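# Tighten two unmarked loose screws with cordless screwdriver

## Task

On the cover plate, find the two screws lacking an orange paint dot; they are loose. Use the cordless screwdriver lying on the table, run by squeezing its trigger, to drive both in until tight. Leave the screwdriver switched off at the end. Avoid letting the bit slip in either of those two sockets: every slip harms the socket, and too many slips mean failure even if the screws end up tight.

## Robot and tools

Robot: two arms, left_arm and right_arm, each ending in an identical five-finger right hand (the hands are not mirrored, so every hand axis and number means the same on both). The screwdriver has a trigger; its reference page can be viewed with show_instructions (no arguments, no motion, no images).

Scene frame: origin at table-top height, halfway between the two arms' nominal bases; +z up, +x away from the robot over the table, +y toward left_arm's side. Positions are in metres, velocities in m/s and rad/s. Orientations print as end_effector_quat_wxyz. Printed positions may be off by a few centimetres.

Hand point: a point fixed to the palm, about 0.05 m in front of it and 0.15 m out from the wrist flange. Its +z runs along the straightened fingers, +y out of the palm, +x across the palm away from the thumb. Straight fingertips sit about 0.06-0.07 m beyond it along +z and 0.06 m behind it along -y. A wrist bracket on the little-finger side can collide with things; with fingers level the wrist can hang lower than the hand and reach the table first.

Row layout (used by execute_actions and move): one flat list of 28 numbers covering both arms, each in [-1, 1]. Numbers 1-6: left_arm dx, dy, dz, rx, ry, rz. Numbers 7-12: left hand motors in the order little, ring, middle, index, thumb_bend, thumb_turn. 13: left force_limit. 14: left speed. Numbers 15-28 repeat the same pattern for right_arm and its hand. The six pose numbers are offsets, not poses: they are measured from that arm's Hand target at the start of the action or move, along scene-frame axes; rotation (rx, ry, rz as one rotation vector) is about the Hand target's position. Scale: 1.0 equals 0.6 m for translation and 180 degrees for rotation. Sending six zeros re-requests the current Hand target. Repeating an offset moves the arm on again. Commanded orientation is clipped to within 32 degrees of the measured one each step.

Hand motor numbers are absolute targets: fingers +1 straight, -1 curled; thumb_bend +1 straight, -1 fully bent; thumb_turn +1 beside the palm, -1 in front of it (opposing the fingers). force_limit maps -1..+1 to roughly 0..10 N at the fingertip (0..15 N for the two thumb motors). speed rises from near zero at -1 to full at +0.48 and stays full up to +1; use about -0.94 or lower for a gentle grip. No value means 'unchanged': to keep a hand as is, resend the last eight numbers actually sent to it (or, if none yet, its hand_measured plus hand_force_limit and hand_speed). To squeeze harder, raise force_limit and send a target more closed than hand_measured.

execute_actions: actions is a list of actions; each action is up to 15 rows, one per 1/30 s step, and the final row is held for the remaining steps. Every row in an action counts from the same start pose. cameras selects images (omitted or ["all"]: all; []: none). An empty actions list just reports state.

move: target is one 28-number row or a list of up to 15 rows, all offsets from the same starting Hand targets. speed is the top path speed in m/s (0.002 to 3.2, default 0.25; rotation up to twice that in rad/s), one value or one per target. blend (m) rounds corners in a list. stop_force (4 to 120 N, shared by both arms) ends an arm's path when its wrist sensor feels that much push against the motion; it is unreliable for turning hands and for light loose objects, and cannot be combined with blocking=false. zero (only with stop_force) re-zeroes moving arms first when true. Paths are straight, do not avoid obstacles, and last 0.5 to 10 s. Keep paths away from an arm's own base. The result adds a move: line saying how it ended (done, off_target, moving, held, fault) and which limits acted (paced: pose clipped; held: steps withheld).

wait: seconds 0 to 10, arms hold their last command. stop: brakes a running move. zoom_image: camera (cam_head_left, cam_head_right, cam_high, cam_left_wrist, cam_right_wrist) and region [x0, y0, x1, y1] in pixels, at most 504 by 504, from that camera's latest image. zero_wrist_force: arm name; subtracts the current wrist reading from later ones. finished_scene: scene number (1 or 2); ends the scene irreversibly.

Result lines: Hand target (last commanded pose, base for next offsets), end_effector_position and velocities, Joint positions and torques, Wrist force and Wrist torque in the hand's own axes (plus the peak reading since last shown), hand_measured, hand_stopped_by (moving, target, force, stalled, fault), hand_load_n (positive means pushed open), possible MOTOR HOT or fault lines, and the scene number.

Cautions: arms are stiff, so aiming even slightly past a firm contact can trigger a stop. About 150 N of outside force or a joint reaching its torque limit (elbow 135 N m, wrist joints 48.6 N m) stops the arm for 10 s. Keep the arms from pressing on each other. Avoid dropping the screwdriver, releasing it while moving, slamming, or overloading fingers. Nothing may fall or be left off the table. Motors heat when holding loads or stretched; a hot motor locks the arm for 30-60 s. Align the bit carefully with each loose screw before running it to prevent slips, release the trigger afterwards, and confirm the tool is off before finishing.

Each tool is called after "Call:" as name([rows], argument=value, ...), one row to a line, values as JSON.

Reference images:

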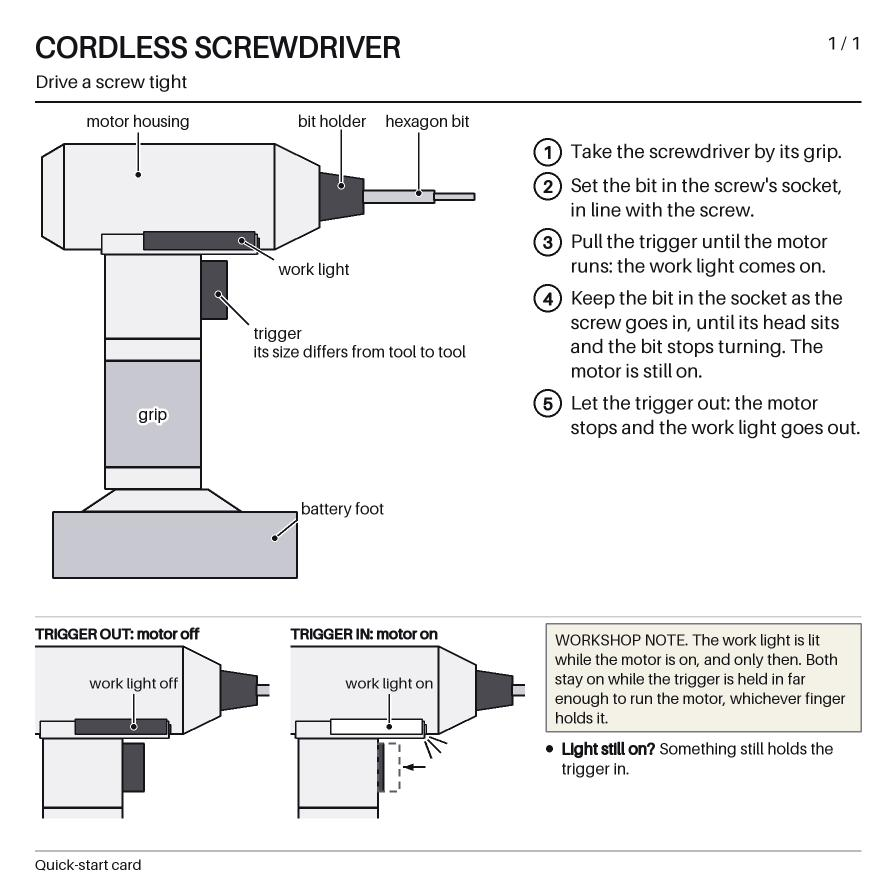

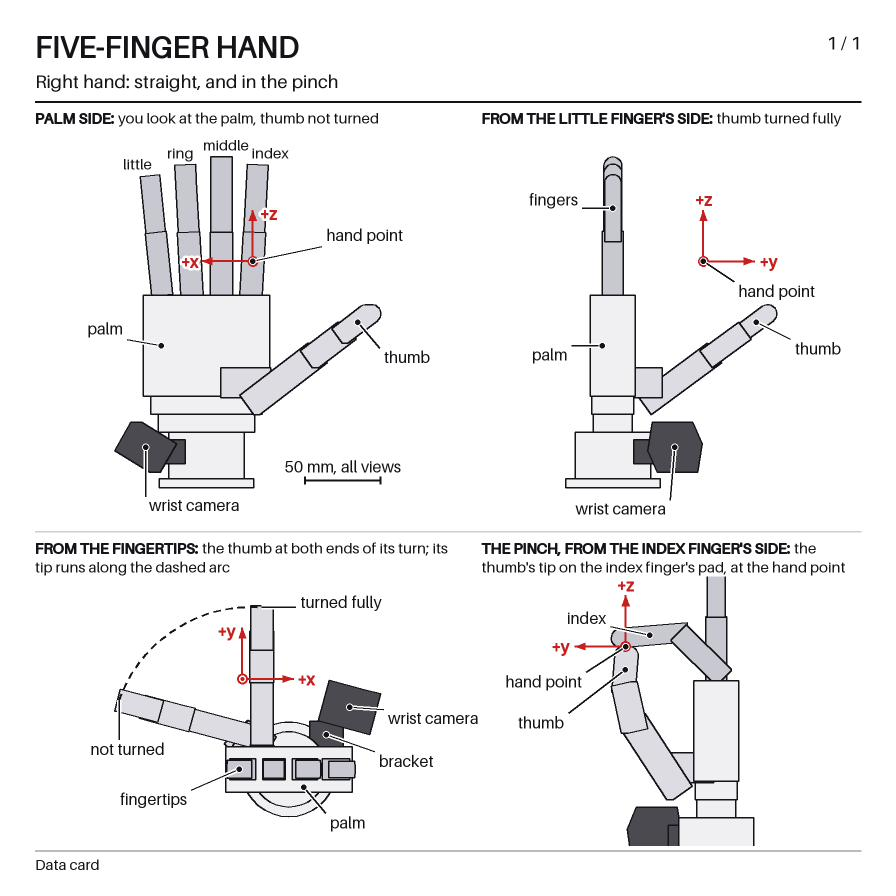

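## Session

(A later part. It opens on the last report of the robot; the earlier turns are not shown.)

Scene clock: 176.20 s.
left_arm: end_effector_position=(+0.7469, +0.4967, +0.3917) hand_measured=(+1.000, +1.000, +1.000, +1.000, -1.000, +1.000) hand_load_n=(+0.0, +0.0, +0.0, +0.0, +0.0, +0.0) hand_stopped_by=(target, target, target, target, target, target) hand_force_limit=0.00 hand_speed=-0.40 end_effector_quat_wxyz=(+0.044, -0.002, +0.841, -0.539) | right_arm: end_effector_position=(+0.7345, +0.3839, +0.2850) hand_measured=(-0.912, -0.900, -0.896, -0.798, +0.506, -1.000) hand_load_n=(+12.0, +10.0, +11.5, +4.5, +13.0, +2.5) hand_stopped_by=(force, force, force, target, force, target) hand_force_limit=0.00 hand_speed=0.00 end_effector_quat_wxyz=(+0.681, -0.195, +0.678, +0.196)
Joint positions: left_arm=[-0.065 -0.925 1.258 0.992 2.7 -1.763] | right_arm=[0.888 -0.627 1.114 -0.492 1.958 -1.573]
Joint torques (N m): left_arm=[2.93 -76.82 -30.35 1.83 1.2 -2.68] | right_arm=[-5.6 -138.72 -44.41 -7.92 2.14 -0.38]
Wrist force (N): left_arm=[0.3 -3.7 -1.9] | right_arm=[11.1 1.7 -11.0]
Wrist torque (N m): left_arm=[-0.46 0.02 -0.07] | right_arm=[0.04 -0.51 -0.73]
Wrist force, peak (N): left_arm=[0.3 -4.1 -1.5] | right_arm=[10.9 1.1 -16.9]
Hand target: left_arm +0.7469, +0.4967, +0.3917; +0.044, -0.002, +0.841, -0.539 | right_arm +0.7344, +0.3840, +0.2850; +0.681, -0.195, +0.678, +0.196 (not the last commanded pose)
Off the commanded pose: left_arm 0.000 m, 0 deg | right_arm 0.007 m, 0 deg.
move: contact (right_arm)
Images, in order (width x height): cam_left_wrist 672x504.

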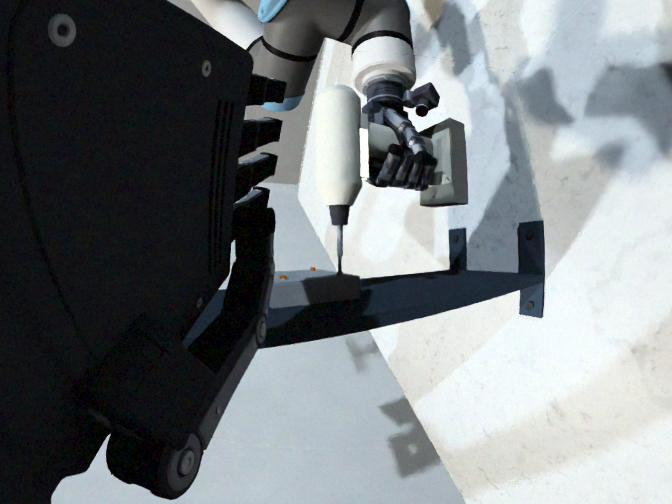

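Call:
move([
  [0,0,0,0,0,0,1,1,1,1,-1,1,0,-0.4,0.0084,0.0054,0,0,0,0,-0.99,-0.99,-0.99,-0.8,-0.99,-1,0,0],
], speed=0.003, stop_force=7, cameras=["cam_left_wrist"])

Call:
zoom_image(camera="cam_left_wrist", region=[310, 230, 370, 290])

Scene clock: 177.13 s.
left_arm: end_effector_position=(+0.7469, +0.4967, +0.3917) hand_measured=(+1.000, +1.000, +1.000, +1.000, -1.000, +1.000) hand_load_n=(+0.0, +0.0, +0.0, +0.0, +0.0, +0.0) hand_stopped_by=(target, target, target, target, target, target) hand_force_limit=0.00 hand_speed=-0.40 end_effector_quat_wxyz=(+0.044, -0.002, +0.841, -0.539) | right_arm: end_effector_position=(+0.7345, +0.3840, +0.2851) hand_measured=(-0.912, -0.900, -0.896, -0.798, +0.506, -1.000) hand_load_n=(+12.0, +10.0, +11.5, +4.5, +13.0, +2.5) hand_stopped_by=(force, force, force, target, force, target) hand_force_limit=0.00 hand_speed=0.00 end_effector_quat_wxyz=(+0.681, -0.195, +0.678, +0.196)
Joint positions: left_arm=[-0.065 -0.925 1.258 0.992 2.7 -1.763] | right_arm=[0.888 -0.627 1.114 -0.492 1.958 -1.573]
Joint torques (N m): left_arm=[4.3 -79.76 -30.73 1.66 1.18 -3.89] | right_arm=[-11.06 -140.19 -46.3 -8.84 2.06 -0.17]
Wrist force (N): left_arm=[0.6 -3.6 -1.7] | right_arm=[12.8 1.4 -15.2]
Wrist torque (N m): left_arm=[-0.46 -0.03 -0.05] | right_arm=[0.19 -0.53 -0.67]
Wrist force, peak (N): left_arm=[0.3 -3.7 -2.1] | right_arm=[13.4 0.7 -21.3]
Hand target: left_arm +0.7469, +0.4967, +0.3917; +0.044, -0.002, +0.841, -0.539 | right_arm +0.7345, +0.3840, +0.2851; +0.681, -0.195, +0.678, +0.196 (not the last commanded pose)
Off the commanded pose: left_arm 0.000 m, 0 deg | right_arm 0.006 m, 0 deg.
move: contact (right_arm)
Images, in order (width x height): cam_left_wrist 672x504.

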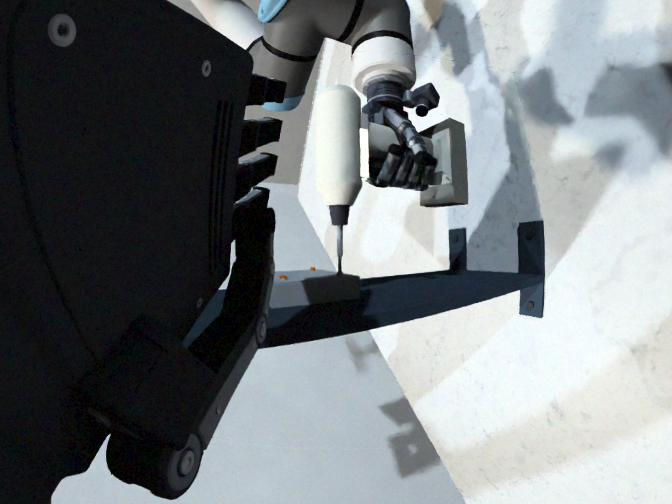

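Scaled by 8.400 from the camera's 672x504 image, which has a finer 960x720 frame.

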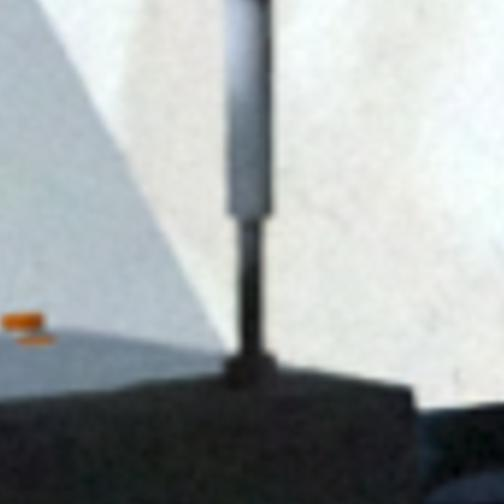

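Call:
move([
  [0,0,0,0,0,0,1,1,1,1,-1,1,0,-0.4,0,0,0,0,0,0,-0.99,-0.99,-0.99,-0.6,-0.99,-1,0,0],
], cameras=["cam_left_wrist"])

Call:
move([
  [0,0,0,0,0,0,1,1,1,1,-1,1,0,-0.4,-0.0503,-0.0327,0,0,0,0,-0.99,-0.99,-0.99,-0.6,-0.99,-1,0,0],
], speed=0.03, cameras=["cam_left_wrist"])

Call:
zoom_image(camera="cam_left_wrist", region=[250, 210, 390, 315])

Scene clock: 177.80 s.
left_arm: end_effector_position=(+0.7469, +0.4967, +0.3917) hand_measured=(+1.000, +1.000, +1.000, +1.000, -1.000, +1.000) hand_load_n=(+0.0, +0.0, +0.0, +0.0, +0.0, +0.0) hand_stopped_by=(target, target, target, target, target, target) hand_force_limit=0.00 hand_speed=-0.40 end_effector_quat_wxyz=(+0.044, -0.002, +0.841, -0.539) | right_arm: end_effector_position=(+0.7345, +0.3840, +0.2851) hand_measured=(-0.912, -0.900, -0.896, -0.600, +0.506, -1.000) hand_load_n=(+11.5, +10.0, +12.0, +0.0, +12.5, +3.0) hand_stopped_by=(force, force, force, target, force, target) hand_force_limit=0.00 hand_speed=0.00 end_effector_quat_wxyz=(+0.681, -0.195, +0.678, +0.196)
Joint positions: left_arm=[-0.065 -0.925 1.258 0.992 2.7 -1.763] | right_arm=[0.888 -0.627 1.114 -0.492 1.958 -1.573]
Joint torques (N m): left_arm=[4.11 -78.28 -32.75 2.06 1.72 -3.45] | right_arm=[-10.12 -133.19 -47.34 -5.83 2.15 -0.31]
Wrist force (N): left_arm=[0.4 -3.6 -1.6] | right_arm=[8.0 1.8 -6.2]
Wrist torque (N m): left_arm=[-0.47 0.00 -0.06] | right_arm=[-0.04 -0.44 0.03]
Wrist force, peak (N): left_arm=[0.1 -3.8 -1.8] | right_arm=[12.2 1.7 -16.2]
Hand target: left_arm +0.7469, +0.4967, +0.3917; +0.044, -0.002, +0.841, -0.539 | right_arm +0.7345, +0.3840, +0.2851; +0.681, -0.195, +0.678, +0.196
Off the commanded pose: left_arm 0.000 m, 0 deg | right_arm 0.000 m, 0 deg.
move: done
Images, in order (width x height): cam_left_wrist 672x504.

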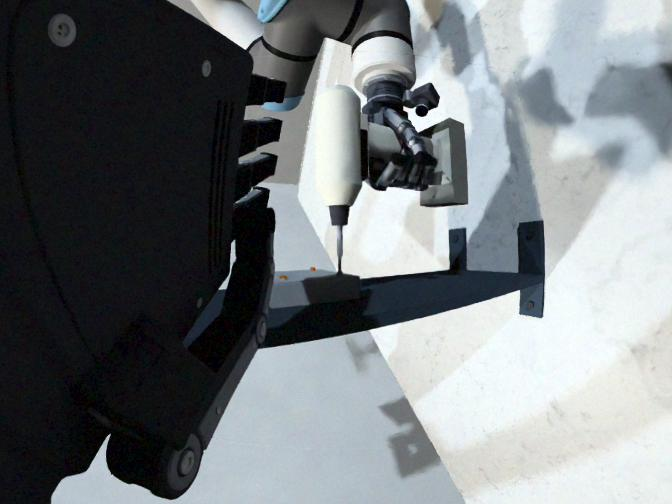

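Scene clock: 179.30 s.
left_arm: end_effector_position=(+0.7469, +0.4967, +0.3917) hand_measured=(+1.000, +1.000, +1.000, +1.000, -1.000, +1.000) hand_load_n=(+0.0, +0.0, +0.0, +0.0, +0.0, +0.0) hand_stopped_by=(target, target, target, target, target, target) hand_force_limit=0.00 hand_speed=-0.40 end_effector_quat_wxyz=(+0.044, -0.002, +0.841, -0.539) | right_arm: end_effector_position=(+0.7042, +0.3645, +0.2852) hand_measured=(-0.912, -0.900, -0.896, -0.600, +0.506, -1.000) hand_load_n=(+11.0, +10.0, +13.0, +0.0, +11.5, +4.0) hand_stopped_by=(force, force, force, target, force, target) hand_force_limit=0.00 hand_speed=0.00 end_effector_quat_wxyz=(+0.681, -0.195, +0.678, +0.196)
Joint positions: left_arm=[-0.065 -0.925 1.258 0.992 2.7 -1.763] | right_arm=[0.901 -0.675 1.21 -0.539 1.972 -1.573]
Joint torques (N m): left_arm=[2.78 -83.09 -32.54 2.05 2.07 -3.37] | right_arm=[-6.62 -112.69 -49.75 -1.28 -0.01 -1.23]
Wrist force (N): left_arm=[0.2 -3.8 -2.1] | right_arm=[7.9 0.4 -1.3]
Wrist torque (N m): left_arm=[-0.47 0.04 -0.09] | right_arm=[-0.05 -0.22 0.13]
Wrist force, peak (N): left_arm=[0.2 -3.9 -2.0] | right_arm=[8.2 1.8 -6.2]
Hand target: left_arm +0.7469, +0.4967, +0.3917; +0.044, -0.002, +0.841, -0.539 | right_arm +0.7044, +0.3644, +0.2851; +0.681, -0.195, +0.678, +0.196
Off the commanded pose: left_arm 0.000 m, 0 deg | right_arm 0.000 m, 0 deg.
move: done
Images, in order (width x height): cam_left_wrist 672x504.

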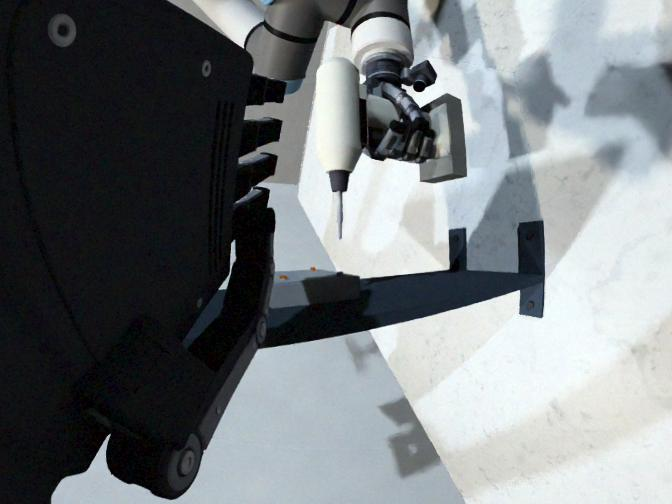

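Scaled by 3.600 from the camera's 672x504 image, which has a finer 960x720 frame.

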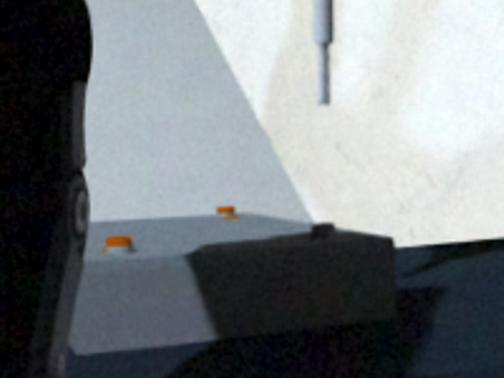

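Call:
move([
  [0,0,0,0,0,0,1,1,1,1,-1,1,0,-0.4,-0.07,-0.2,0,0,0,0,-0.99,-0.99,-0.99,-0.6,-0.99,-1,0,0],
  [0,0,0,0,0,0,1,1,1,1,-1,1,0,-0.4,-0.07,-0.2,-0.255,0,0,0,-0.99,-0.99,-0.99,-0.6,-0.99,-1,0,0],
], speed=0.12, blend=0.04)

Call:
move([
  [0,0,0,0,0,0,1,1,1,1,-1,1,0,-0.4,0,0,-0.05,0,0,0,-0.99,-0.99,-0.99,-0.6,-0.99,-1,0,0],
], speed=0.01, stop_force=6)

Scene clock: 182.17 s.
left_arm: end_effector_position=(+0.7469, +0.4967, +0.3917) hand_measured=(+1.000, +1.000, +1.000, +1.000, -1.000, +1.000) hand_load_n=(+0.0, +0.0, +0.0, +0.0, +0.0, +0.0) hand_stopped_by=(target, target, target, target, target, target) hand_force_limit=0.00 hand_speed=-0.40 end_effector_quat_wxyz=(+0.044, -0.002, +0.841, -0.539) | right_arm: end_effector_position=(+0.6625, +0.2445, +0.1322) hand_measured=(-0.912, -0.900, -0.896, -0.600, +0.506, -1.000) hand_load_n=(+11.0, +10.5, +13.0, +0.0, +11.5, +4.0) hand_stopped_by=(force, force, force, target, force, target) hand_force_limit=0.00 hand_speed=0.00 end_effector_quat_wxyz=(+0.681, -0.195, +0.678, +0.196)
Joint positions: left_arm=[-0.065 -0.925 1.258 0.992 2.7 -1.763] | right_arm=[0.861 -0.671 1.557 -0.89 1.931 -1.572]
Joint torques (N m): left_arm=[0.32 -87.88 -35.4 2.83 2.48 -3.19] | right_arm=[12.98 -117.54 -29.49 -1.05 1.12 -0.2]
Wrist force (N): left_arm=[0.6 -3.6 -1.8] | right_arm=[7.7 0.1 -0.6]
Wrist torque (N m): left_arm=[-0.46 -0.02 -0.06] | right_arm=[-0.13 -0.23 0.08]
Wrist force, peak (N): left_arm=[0.7 -4.1 -1.5] | right_arm=[10.4 0.4 -1.0]
Hand target: left_arm +0.7469, +0.4967, +0.3917; +0.044, -0.002, +0.841, -0.539 | right_arm +0.6624, +0.2444, +0.1321; +0.681, -0.195, +0.678, +0.196
Off the commanded pose: left_arm 0.000 m, 0 deg | right_arm 0.000 m, 0 deg.
move: done

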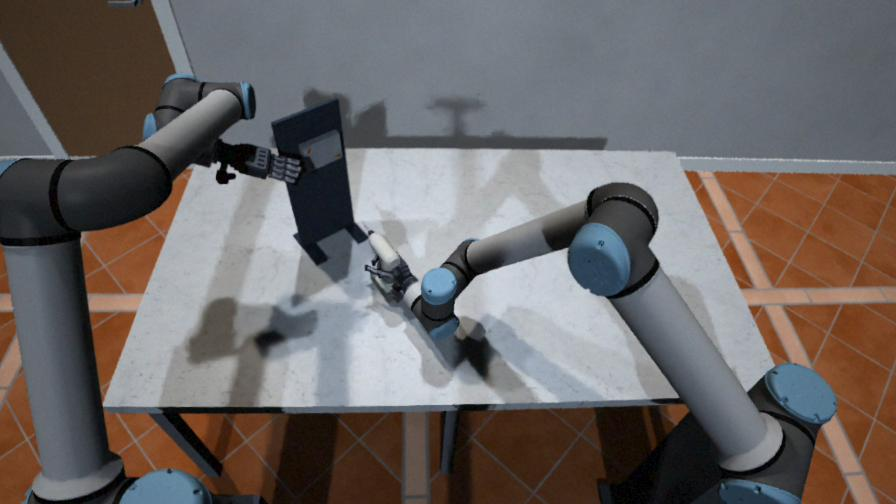

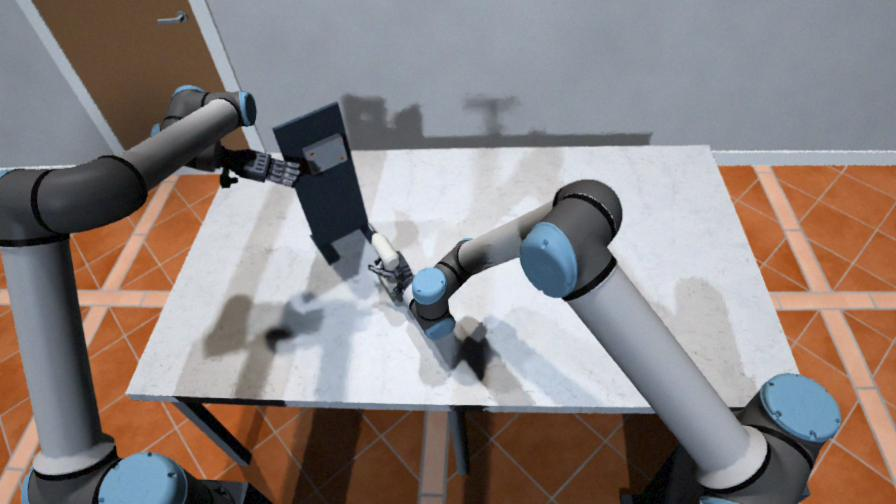

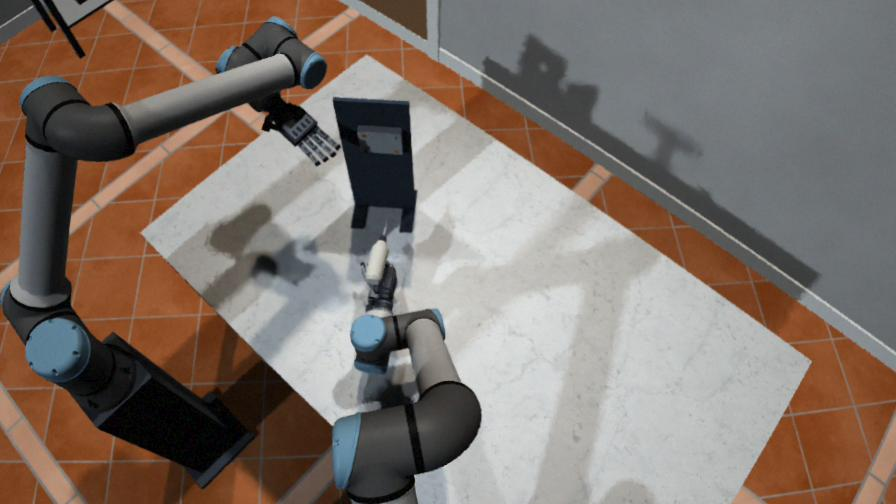

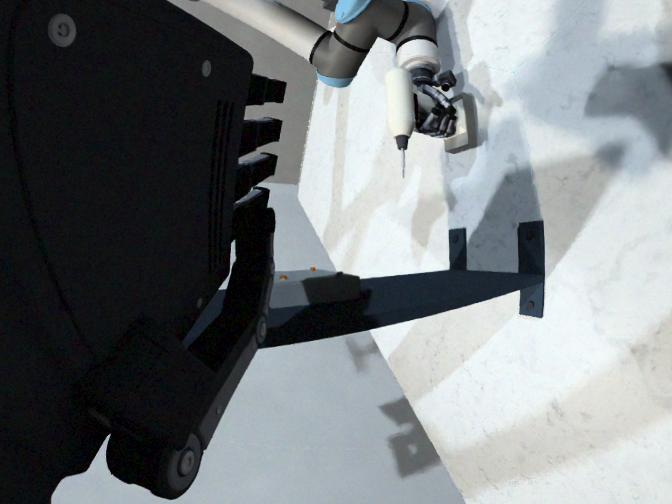

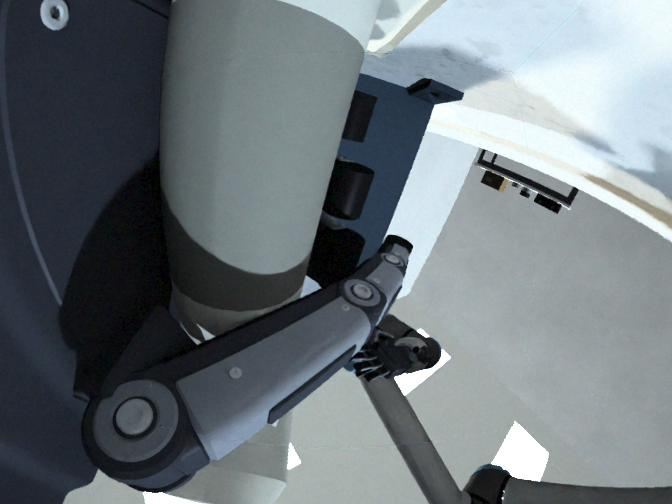

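Scene clock: 184.37 s.
left_arm: end_effector_position=(+0.7469, +0.4967, +0.3917) hand_measured=(+1.000, +1.000, +1.000, +1.000, -1.000, +1.000) hand_load_n=(+0.0, +0.0, +0.0, +0.0, +0.0, +0.0) hand_stopped_by=(target, target, target, target, target, target) hand_force_limit=0.00 hand_speed=-0.40 end_effector_quat_wxyz=(+0.044, -0.002, +0.841, -0.539) | right_arm: end_effector_position=(+0.6624, +0.2444, +0.1193) hand_measured=(-0.912, -0.900, -0.896, -0.600, +0.506, -1.000) hand_load_n=(+11.5, +10.5, +13.0, +0.0, +12.0, +4.0) hand_stopped_by=(force, force, force, target, force, target) hand_force_limit=0.00 hand_speed=0.00 end_effector_quat_wxyz=(+0.681, -0.195, +0.678, +0.196)
Joint positions: left_arm=[-0.065 -0.925 1.258 0.992 2.7 -1.763] | right_arm=[0.861 -0.655 1.555 -0.904 1.931 -1.572]
Joint torques (N m): left_arm=[-1.1 -89.95 -37.83 3.72 2.11 -3.23] | right_arm=[12.37 -115.17 -24.36 -0.76 1.3 -0.68]
Wrist force (N): left_arm=[0.4 -3.7 -1.6] | right_arm=[4.5 0.5 0.0]
Wrist torque (N m): left_arm=[-0.48 0.00 -0.07] | right_arm=[-0.14 -0.32 -0.05]
Wrist force, peak (N): left_arm=[0.1 -4.0 -1.9] | right_arm=[8.3 0.4 -1.1]
Hand target: left_arm +0.7469, +0.4967, +0.3917; +0.044, -0.002, +0.841, -0.539 | right_arm +0.6624, +0.2444, +0.1193; +0.681, -0.195, +0.678, +0.196 (not the last commanded pose)
Off the commanded pose: left_arm 0.000 m, 0 deg | right_arm 0.017 m, 0 deg.
move: contact (right_arm)

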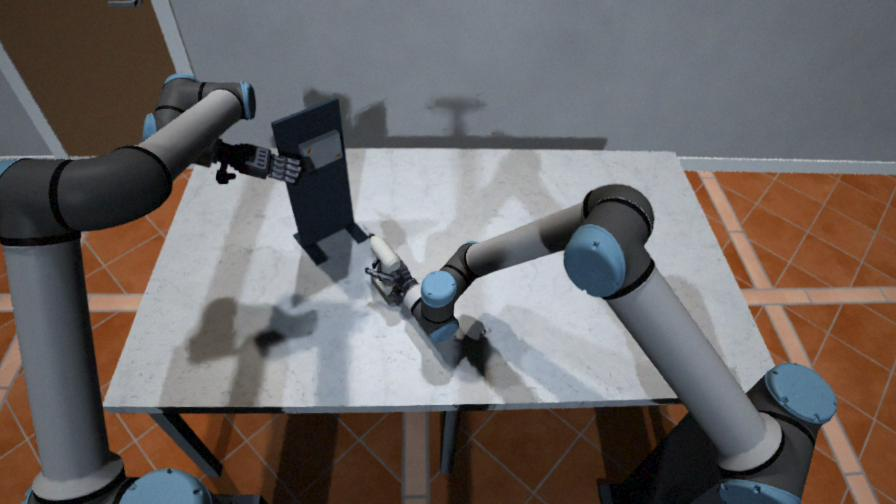

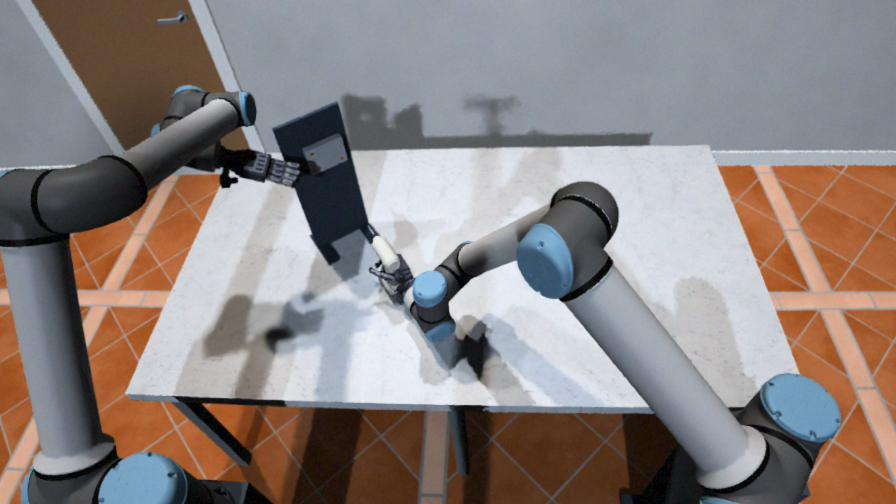

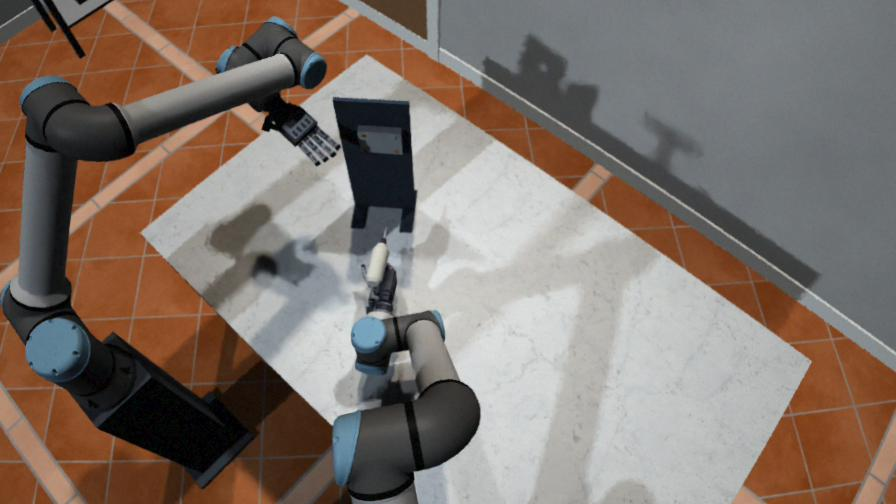

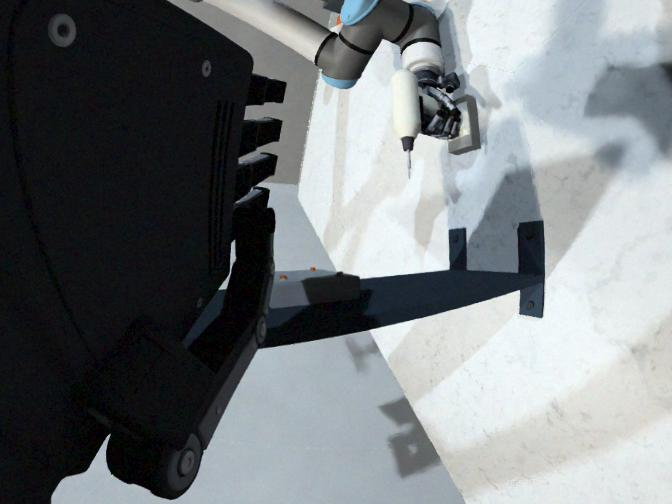

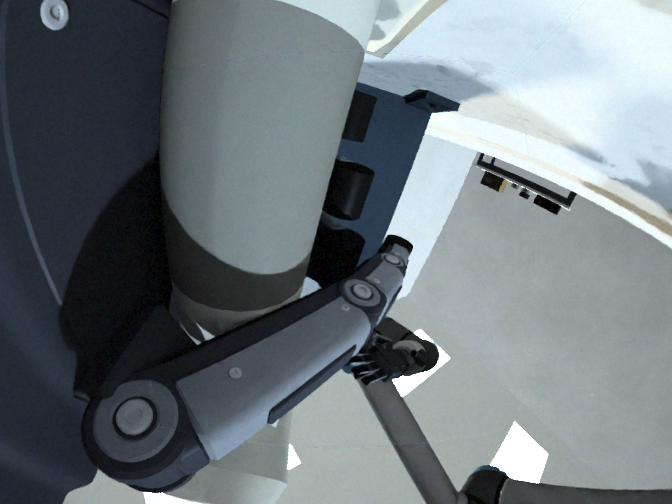

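Call:
move([
  [0,0,0,0,0,0,1,1,1,1,-1,1,0,-0.4,0,0,-0.0018,0,0,0,-0.99,-0.99,-0.99,-0.6,-0.99,-1,0,0],
], speed=0.005, cameras=[])

Call:
move([
  [0,0,0,0,0,0,1,1,1,1,-1,1,0,-0.4,0,0,0,0,0,0,-0.5,-0.5,-0.5,1,1,-1,0,-0.7],
], cameras=["cam_high","cam_left_wrist"])

Call:
move([
  [0,0,0,0,0,0,1,1,1,1,-1,1,0,-0.4,0,0,0,0,0,0,1,1,1,1,1,-1,0,-0.3],
], cameras=["cam_high","cam_left_wrist"])

Call:
zoom_image(camera="cam_left_wrist", region=[340, 30, 520, 200])

Scene clock: 185.27 s.
left_arm: end_effector_position=(+0.7469, +0.4967, +0.3917) hand_measured=(+1.000, +1.000, +1.000, +1.000, -1.000, +1.000) hand_load_n=(+0.0, +0.0, +0.0, +0.0, +0.0, +0.0) hand_stopped_by=(target, target, target, target, target, target) hand_force_limit=0.00 hand_speed=-0.40 end_effector_quat_wxyz=(+0.044, -0.002, +0.841, -0.539) | right_arm: end_effector_position=(+0.6624, +0.2445, +0.1183) hand_measured=(-0.912, -0.900, -0.896, -0.600, +0.506, -1.000) hand_load_n=(+12.5, +11.0, +12.5, +0.0, +12.0, +4.5) hand_stopped_by=(force, force, force, target, force, target) hand_force_limit=0.00 hand_speed=0.00 end_effector_quat_wxyz=(+0.681, -0.195, +0.678, +0.196)
Joint positions: left_arm=[-0.065 -0.925 1.258 0.992 2.7 -1.763] | right_arm=[0.861 -0.654 1.554 -0.905 1.931 -1.572]
Joint torques (N m): left_arm=[-2.26 -89.04 -37.02 3.2 2.62 -3.12] | right_arm=[10.2 -71.04 -23.8 0.61 1 -0.71]
Wrist force (N): left_arm=[0.0 -3.7 -1.4] | right_arm=[-18.7 -0.5 -6.5]
Wrist torque (N m): left_arm=[-0.50 0.05 -0.09] | right_arm=[0.18 0.30 -1.31]
Wrist force, peak (N): left_arm=[0.5 -3.9 -1.9] | right_arm=[-18.7 -0.5 -6.5]
Hand target: left_arm +0.7469, +0.4967, +0.3917; +0.044, -0.002, +0.841, -0.539 | right_arm +0.6624, +0.2444, +0.1182; +0.681, -0.195, +0.678, +0.196
Off the commanded pose: left_arm 0.000 m, 0 deg | right_arm 0.000 m, 0 deg.
move: done
No camera images: "cameras" was empty.

Scene clock: 187.47 s.
left_arm: end_effector_position=(+0.7469, +0.4967, +0.3917) hand_measured=(+1.000, +1.000, +1.000, +1.000, -1.000, +1.000) hand_load_n=(+0.0, +0.0, +0.0, +0.0, +0.0, +0.0) hand_stopped_by=(target, target, target, target, target, target) hand_force_limit=0.00 hand_speed=-0.40 end_effector_quat_wxyz=(+0.044, -0.002, +0.841, -0.539) | right_arm: end_effector_position=(+0.6624, +0.2444, +0.1182) hand_measured=(-0.500, -0.500, -0.500, +1.000, +1.000, -1.000) hand_load_n=(-0.5, +0.0, +0.0, -0.5, +0.0, -0.5) hand_stopped_by=(target, target, target, target, target, target) hand_force_limit=0.00 hand_speed=-0.70 end_effector_quat_wxyz=(+0.681, -0.195, +0.678, +0.196)
Joint positions: left_arm=[-0.065 -0.925 1.258 0.992 2.7 -1.763] | right_arm=[0.861 -0.654 1.554 -0.905 1.931 -1.572]
Joint torques (N m): left_arm=[-2.88 -88.23 -37.6 3.6 2.64 -3.06] | right_arm=[5.26 -111.13 -23.68 -3.57 1.03 -0.6]
Wrist force (N): left_arm=[0.4 -3.6 -1.6] | right_arm=[-1.1 -0.6 -0.9]
Wrist torque (N m): left_arm=[-0.48 -0.01 -0.07] | right_arm=[-0.17 0.30 -0.25]
Wrist force, peak (N): left_arm=[0.6 -4.1 -1.9] | right_arm=[-18.8 -0.1 -6.4]
Hand target: left_arm +0.7469, +0.4967, +0.3917; +0.044, -0.002, +0.841, -0.539 | right_arm +0.6624, +0.2444, +0.1182; +0.681, -0.195, +0.678, +0.196
Off the commanded pose: left_arm 0.000 m, 0 deg | right_arm 0.000 m, 0 deg.
move: done
Images, in order (width x height): cam_high 896x504, cam_left_wrist 672x504.

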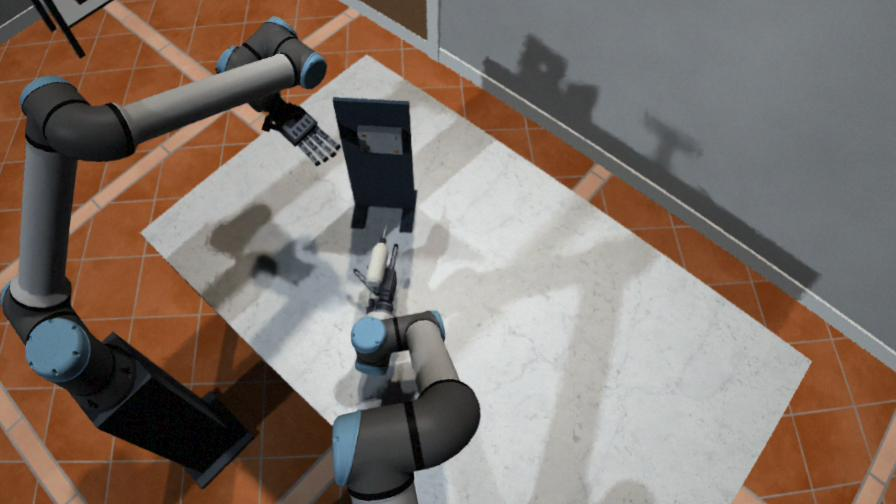

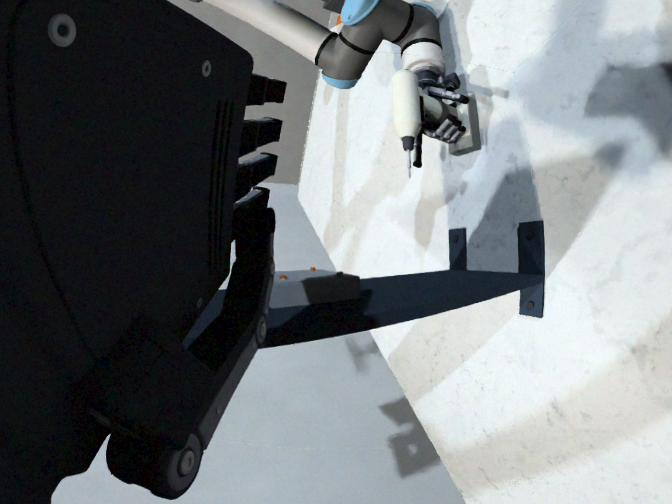

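Scene clock: 188.53 s.
left_arm: end_effector_position=(+0.7469, +0.4967, +0.3917) hand_measured=(+1.000, +1.000, +1.000, +1.000, -1.000, +1.000) hand_load_n=(+0.0, +0.0, +0.0, +0.0, +0.0, +0.0) hand_stopped_by=(target, target, target, target, target, target) hand_force_limit=0.00 hand_speed=-0.40 end_effector_quat_wxyz=(+0.044, -0.002, +0.841, -0.539) | right_arm: end_effector_position=(+0.6624, +0.2444, +0.1182) hand_measured=(+1.000, +1.000, +1.000, +1.000, +1.000, -1.000) hand_load_n=(+0.0, +0.0, +0.0, +0.0, +0.0, -0.5) hand_stopped_by=(target, target, target, target, target, target) hand_force_limit=0.00 hand_speed=-0.30 end_effector_quat_wxyz=(+0.681, -0.195, +0.678, +0.196)
Joint positions: left_arm=[-0.065 -0.925 1.258 0.992 2.7 -1.763] | right_arm=[0.861 -0.654 1.554 -0.905 1.931 -1.572]
Joint torques (N m): left_arm=[-3.78 -89.82 -39.19 4.58 2.46 -3.35] | right_arm=[2.46 -110.86 -24.27 -4.56 1.05 -0.55]
Wrist force (N): left_arm=[0.1 -3.7 -1.9] | right_arm=[-1.1 -0.9 -1.0]
Wrist torque (N m): left_arm=[-0.47 0.05 -0.10] | right_arm=[-0.21 0.32 -0.24]
Wrist force, peak (N): left_arm=[0.6 -4.0 -1.9] | right_arm=[-1.1 -0.9 -1.0]
Hand target: left_arm +0.7469, +0.4967, +0.3917; +0.044, -0.002, +0.841, -0.539 | right_arm +0.6624, +0.2444, +0.1182; +0.681, -0.195, +0.678, +0.196
Off the commanded pose: left_arm 0.000 m, 0 deg | right_arm 0.000 m, 0 deg.
move: done
Images, in order (width x height): cam_high 896x504, cam_left_wrist 672x504.

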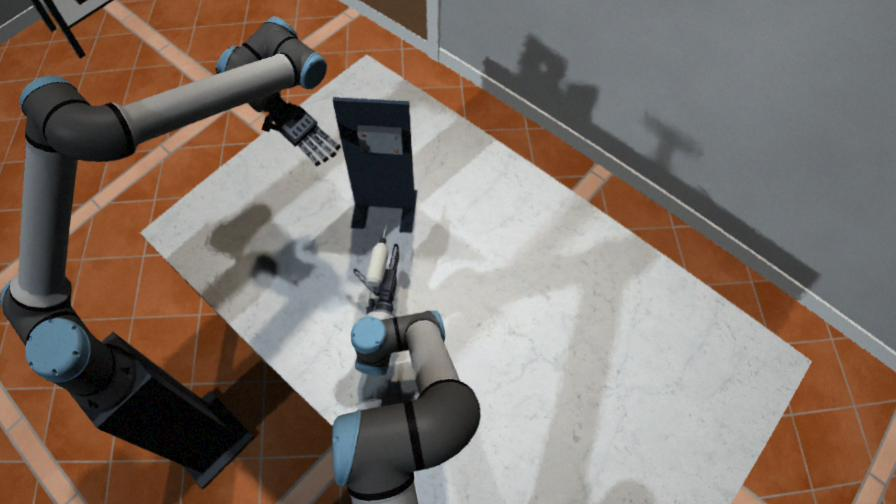

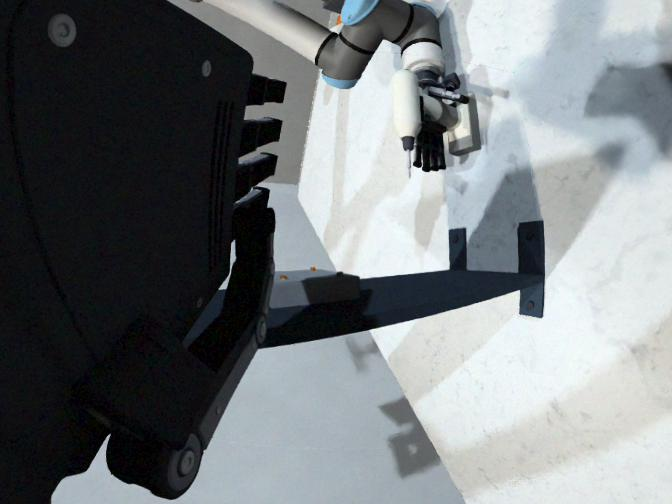

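Scaled by 2.800 from the camera's 672x504 image, which has a finer 960x720 frame.

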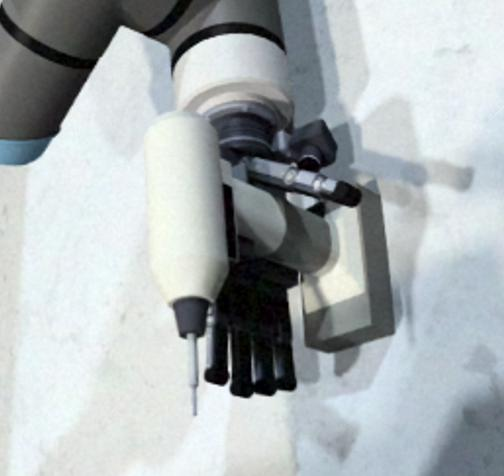

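Call:
move([
  [0,0,0,0,0,0,1,1,1,1,-1,1,0,-0.4,0.0064,-0.0098,0,0,0,0,1,1,1,1,1,-1,0,-0.3],
  [0,0,0,0,0,0,1,1,1,1,-1,1,0,-0.4,-0.19,-0.138,0,0,0,0,1,1,1,1,1,-1,0,-0.3],
], speed=0.08, cameras=["cam_high","cam_left_wrist"])

Call:
zoom_image(camera="cam_left_wrist", region=[340, 30, 520, 200])

Scene clock: 190.90 s.
left_arm: end_effector_position=(+0.7469, +0.4967, +0.3917) hand_measured=(+1.000, +1.000, +1.000, +1.000, -1.000, +1.000) hand_load_n=(+0.0, +0.0, +0.0, -0.5, +0.0, +0.0) hand_stopped_by=(target, target, target, target, target, target) hand_force_limit=0.00 hand_speed=-0.40 end_effector_quat_wxyz=(+0.044, -0.002, +0.841, -0.539) | right_arm: end_effector_position=(+0.5483, +0.1617, +0.1183) hand_measured=(+1.000, +1.000, +1.000, +1.000, +1.000, -1.000) hand_load_n=(+0.0, +0.0, +0.0, +0.0, +0.0, -0.5) hand_stopped_by=(target, target, target, target, target, target) hand_force_limit=0.00 hand_speed=-0.30 end_effector_quat_wxyz=(+0.681, -0.195, +0.678, +0.196) end_effector_velocity=(+0.002, +0.001, -0.001) end_effector_angular_velocity=(-0.002, +0.002, +0.000)
Joint positions: left_arm=[-0.065 -0.925 1.258 0.992 2.7 -1.763] | right_arm=[0.918 -0.767 1.833 -1.071 1.988 -1.573]
Joint velocities: left_arm=[within noise] | right_arm=[-0.001 0.002 -0.004 0.005 -0.002 0]
Joint torques (N m): left_arm=[-6.4 -87.49 -40.99 4.52 2.6 -3.6] | right_arm=[-15.34 -77.9 -26.59 0.43 -2.08 -2.32]
Wrist force (N): left_arm=[0.5 -3.5 -1.8] | right_arm=[-0.9 -0.3 -0.5]
Wrist torque (N m): left_arm=[-0.45 -0.02 -0.06] | right_arm=[-0.18 0.29 -0.19]
Wrist force, peak (N): left_arm=[0.4 -4.1 -1.8] | right_arm=[-0.6 0.0 -2.1]
Hand target: left_arm +0.7469, +0.4967, +0.3917; +0.044, -0.002, +0.841, -0.539 | right_arm +0.5484, +0.1616, +0.1182; +0.681, -0.195, +0.678, +0.196
Off the commanded pose: left_arm 0.000 m, 0 deg | right_arm 0.000 m, 0 deg.
move: done
Images, in order (width x height): cam_high 896x504, cam_left_wrist 672x504.

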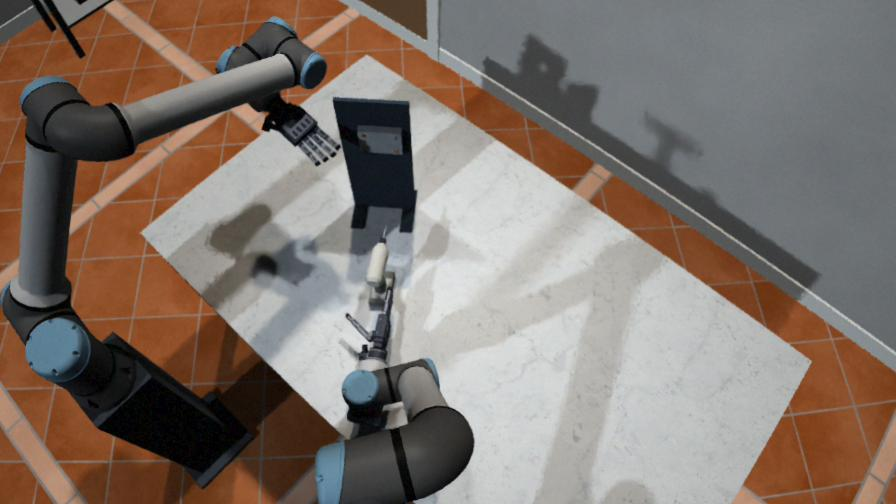

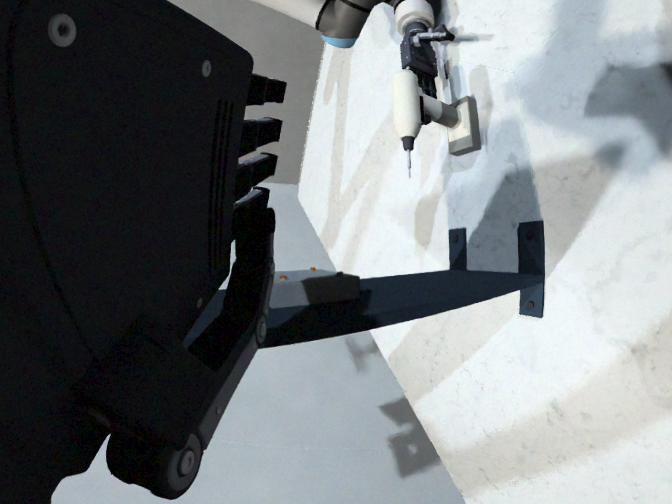

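Scaled by 2.800 from the camera's 672x504 image, which has a finer 960x720 frame.

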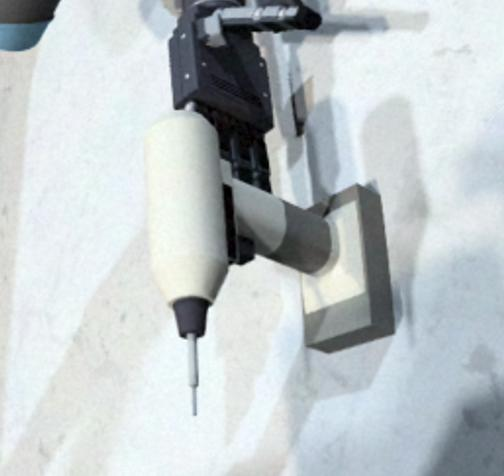

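Upright, off, stable.

Call:
finished_scene(scene=1)

The scene is finished: the task was done.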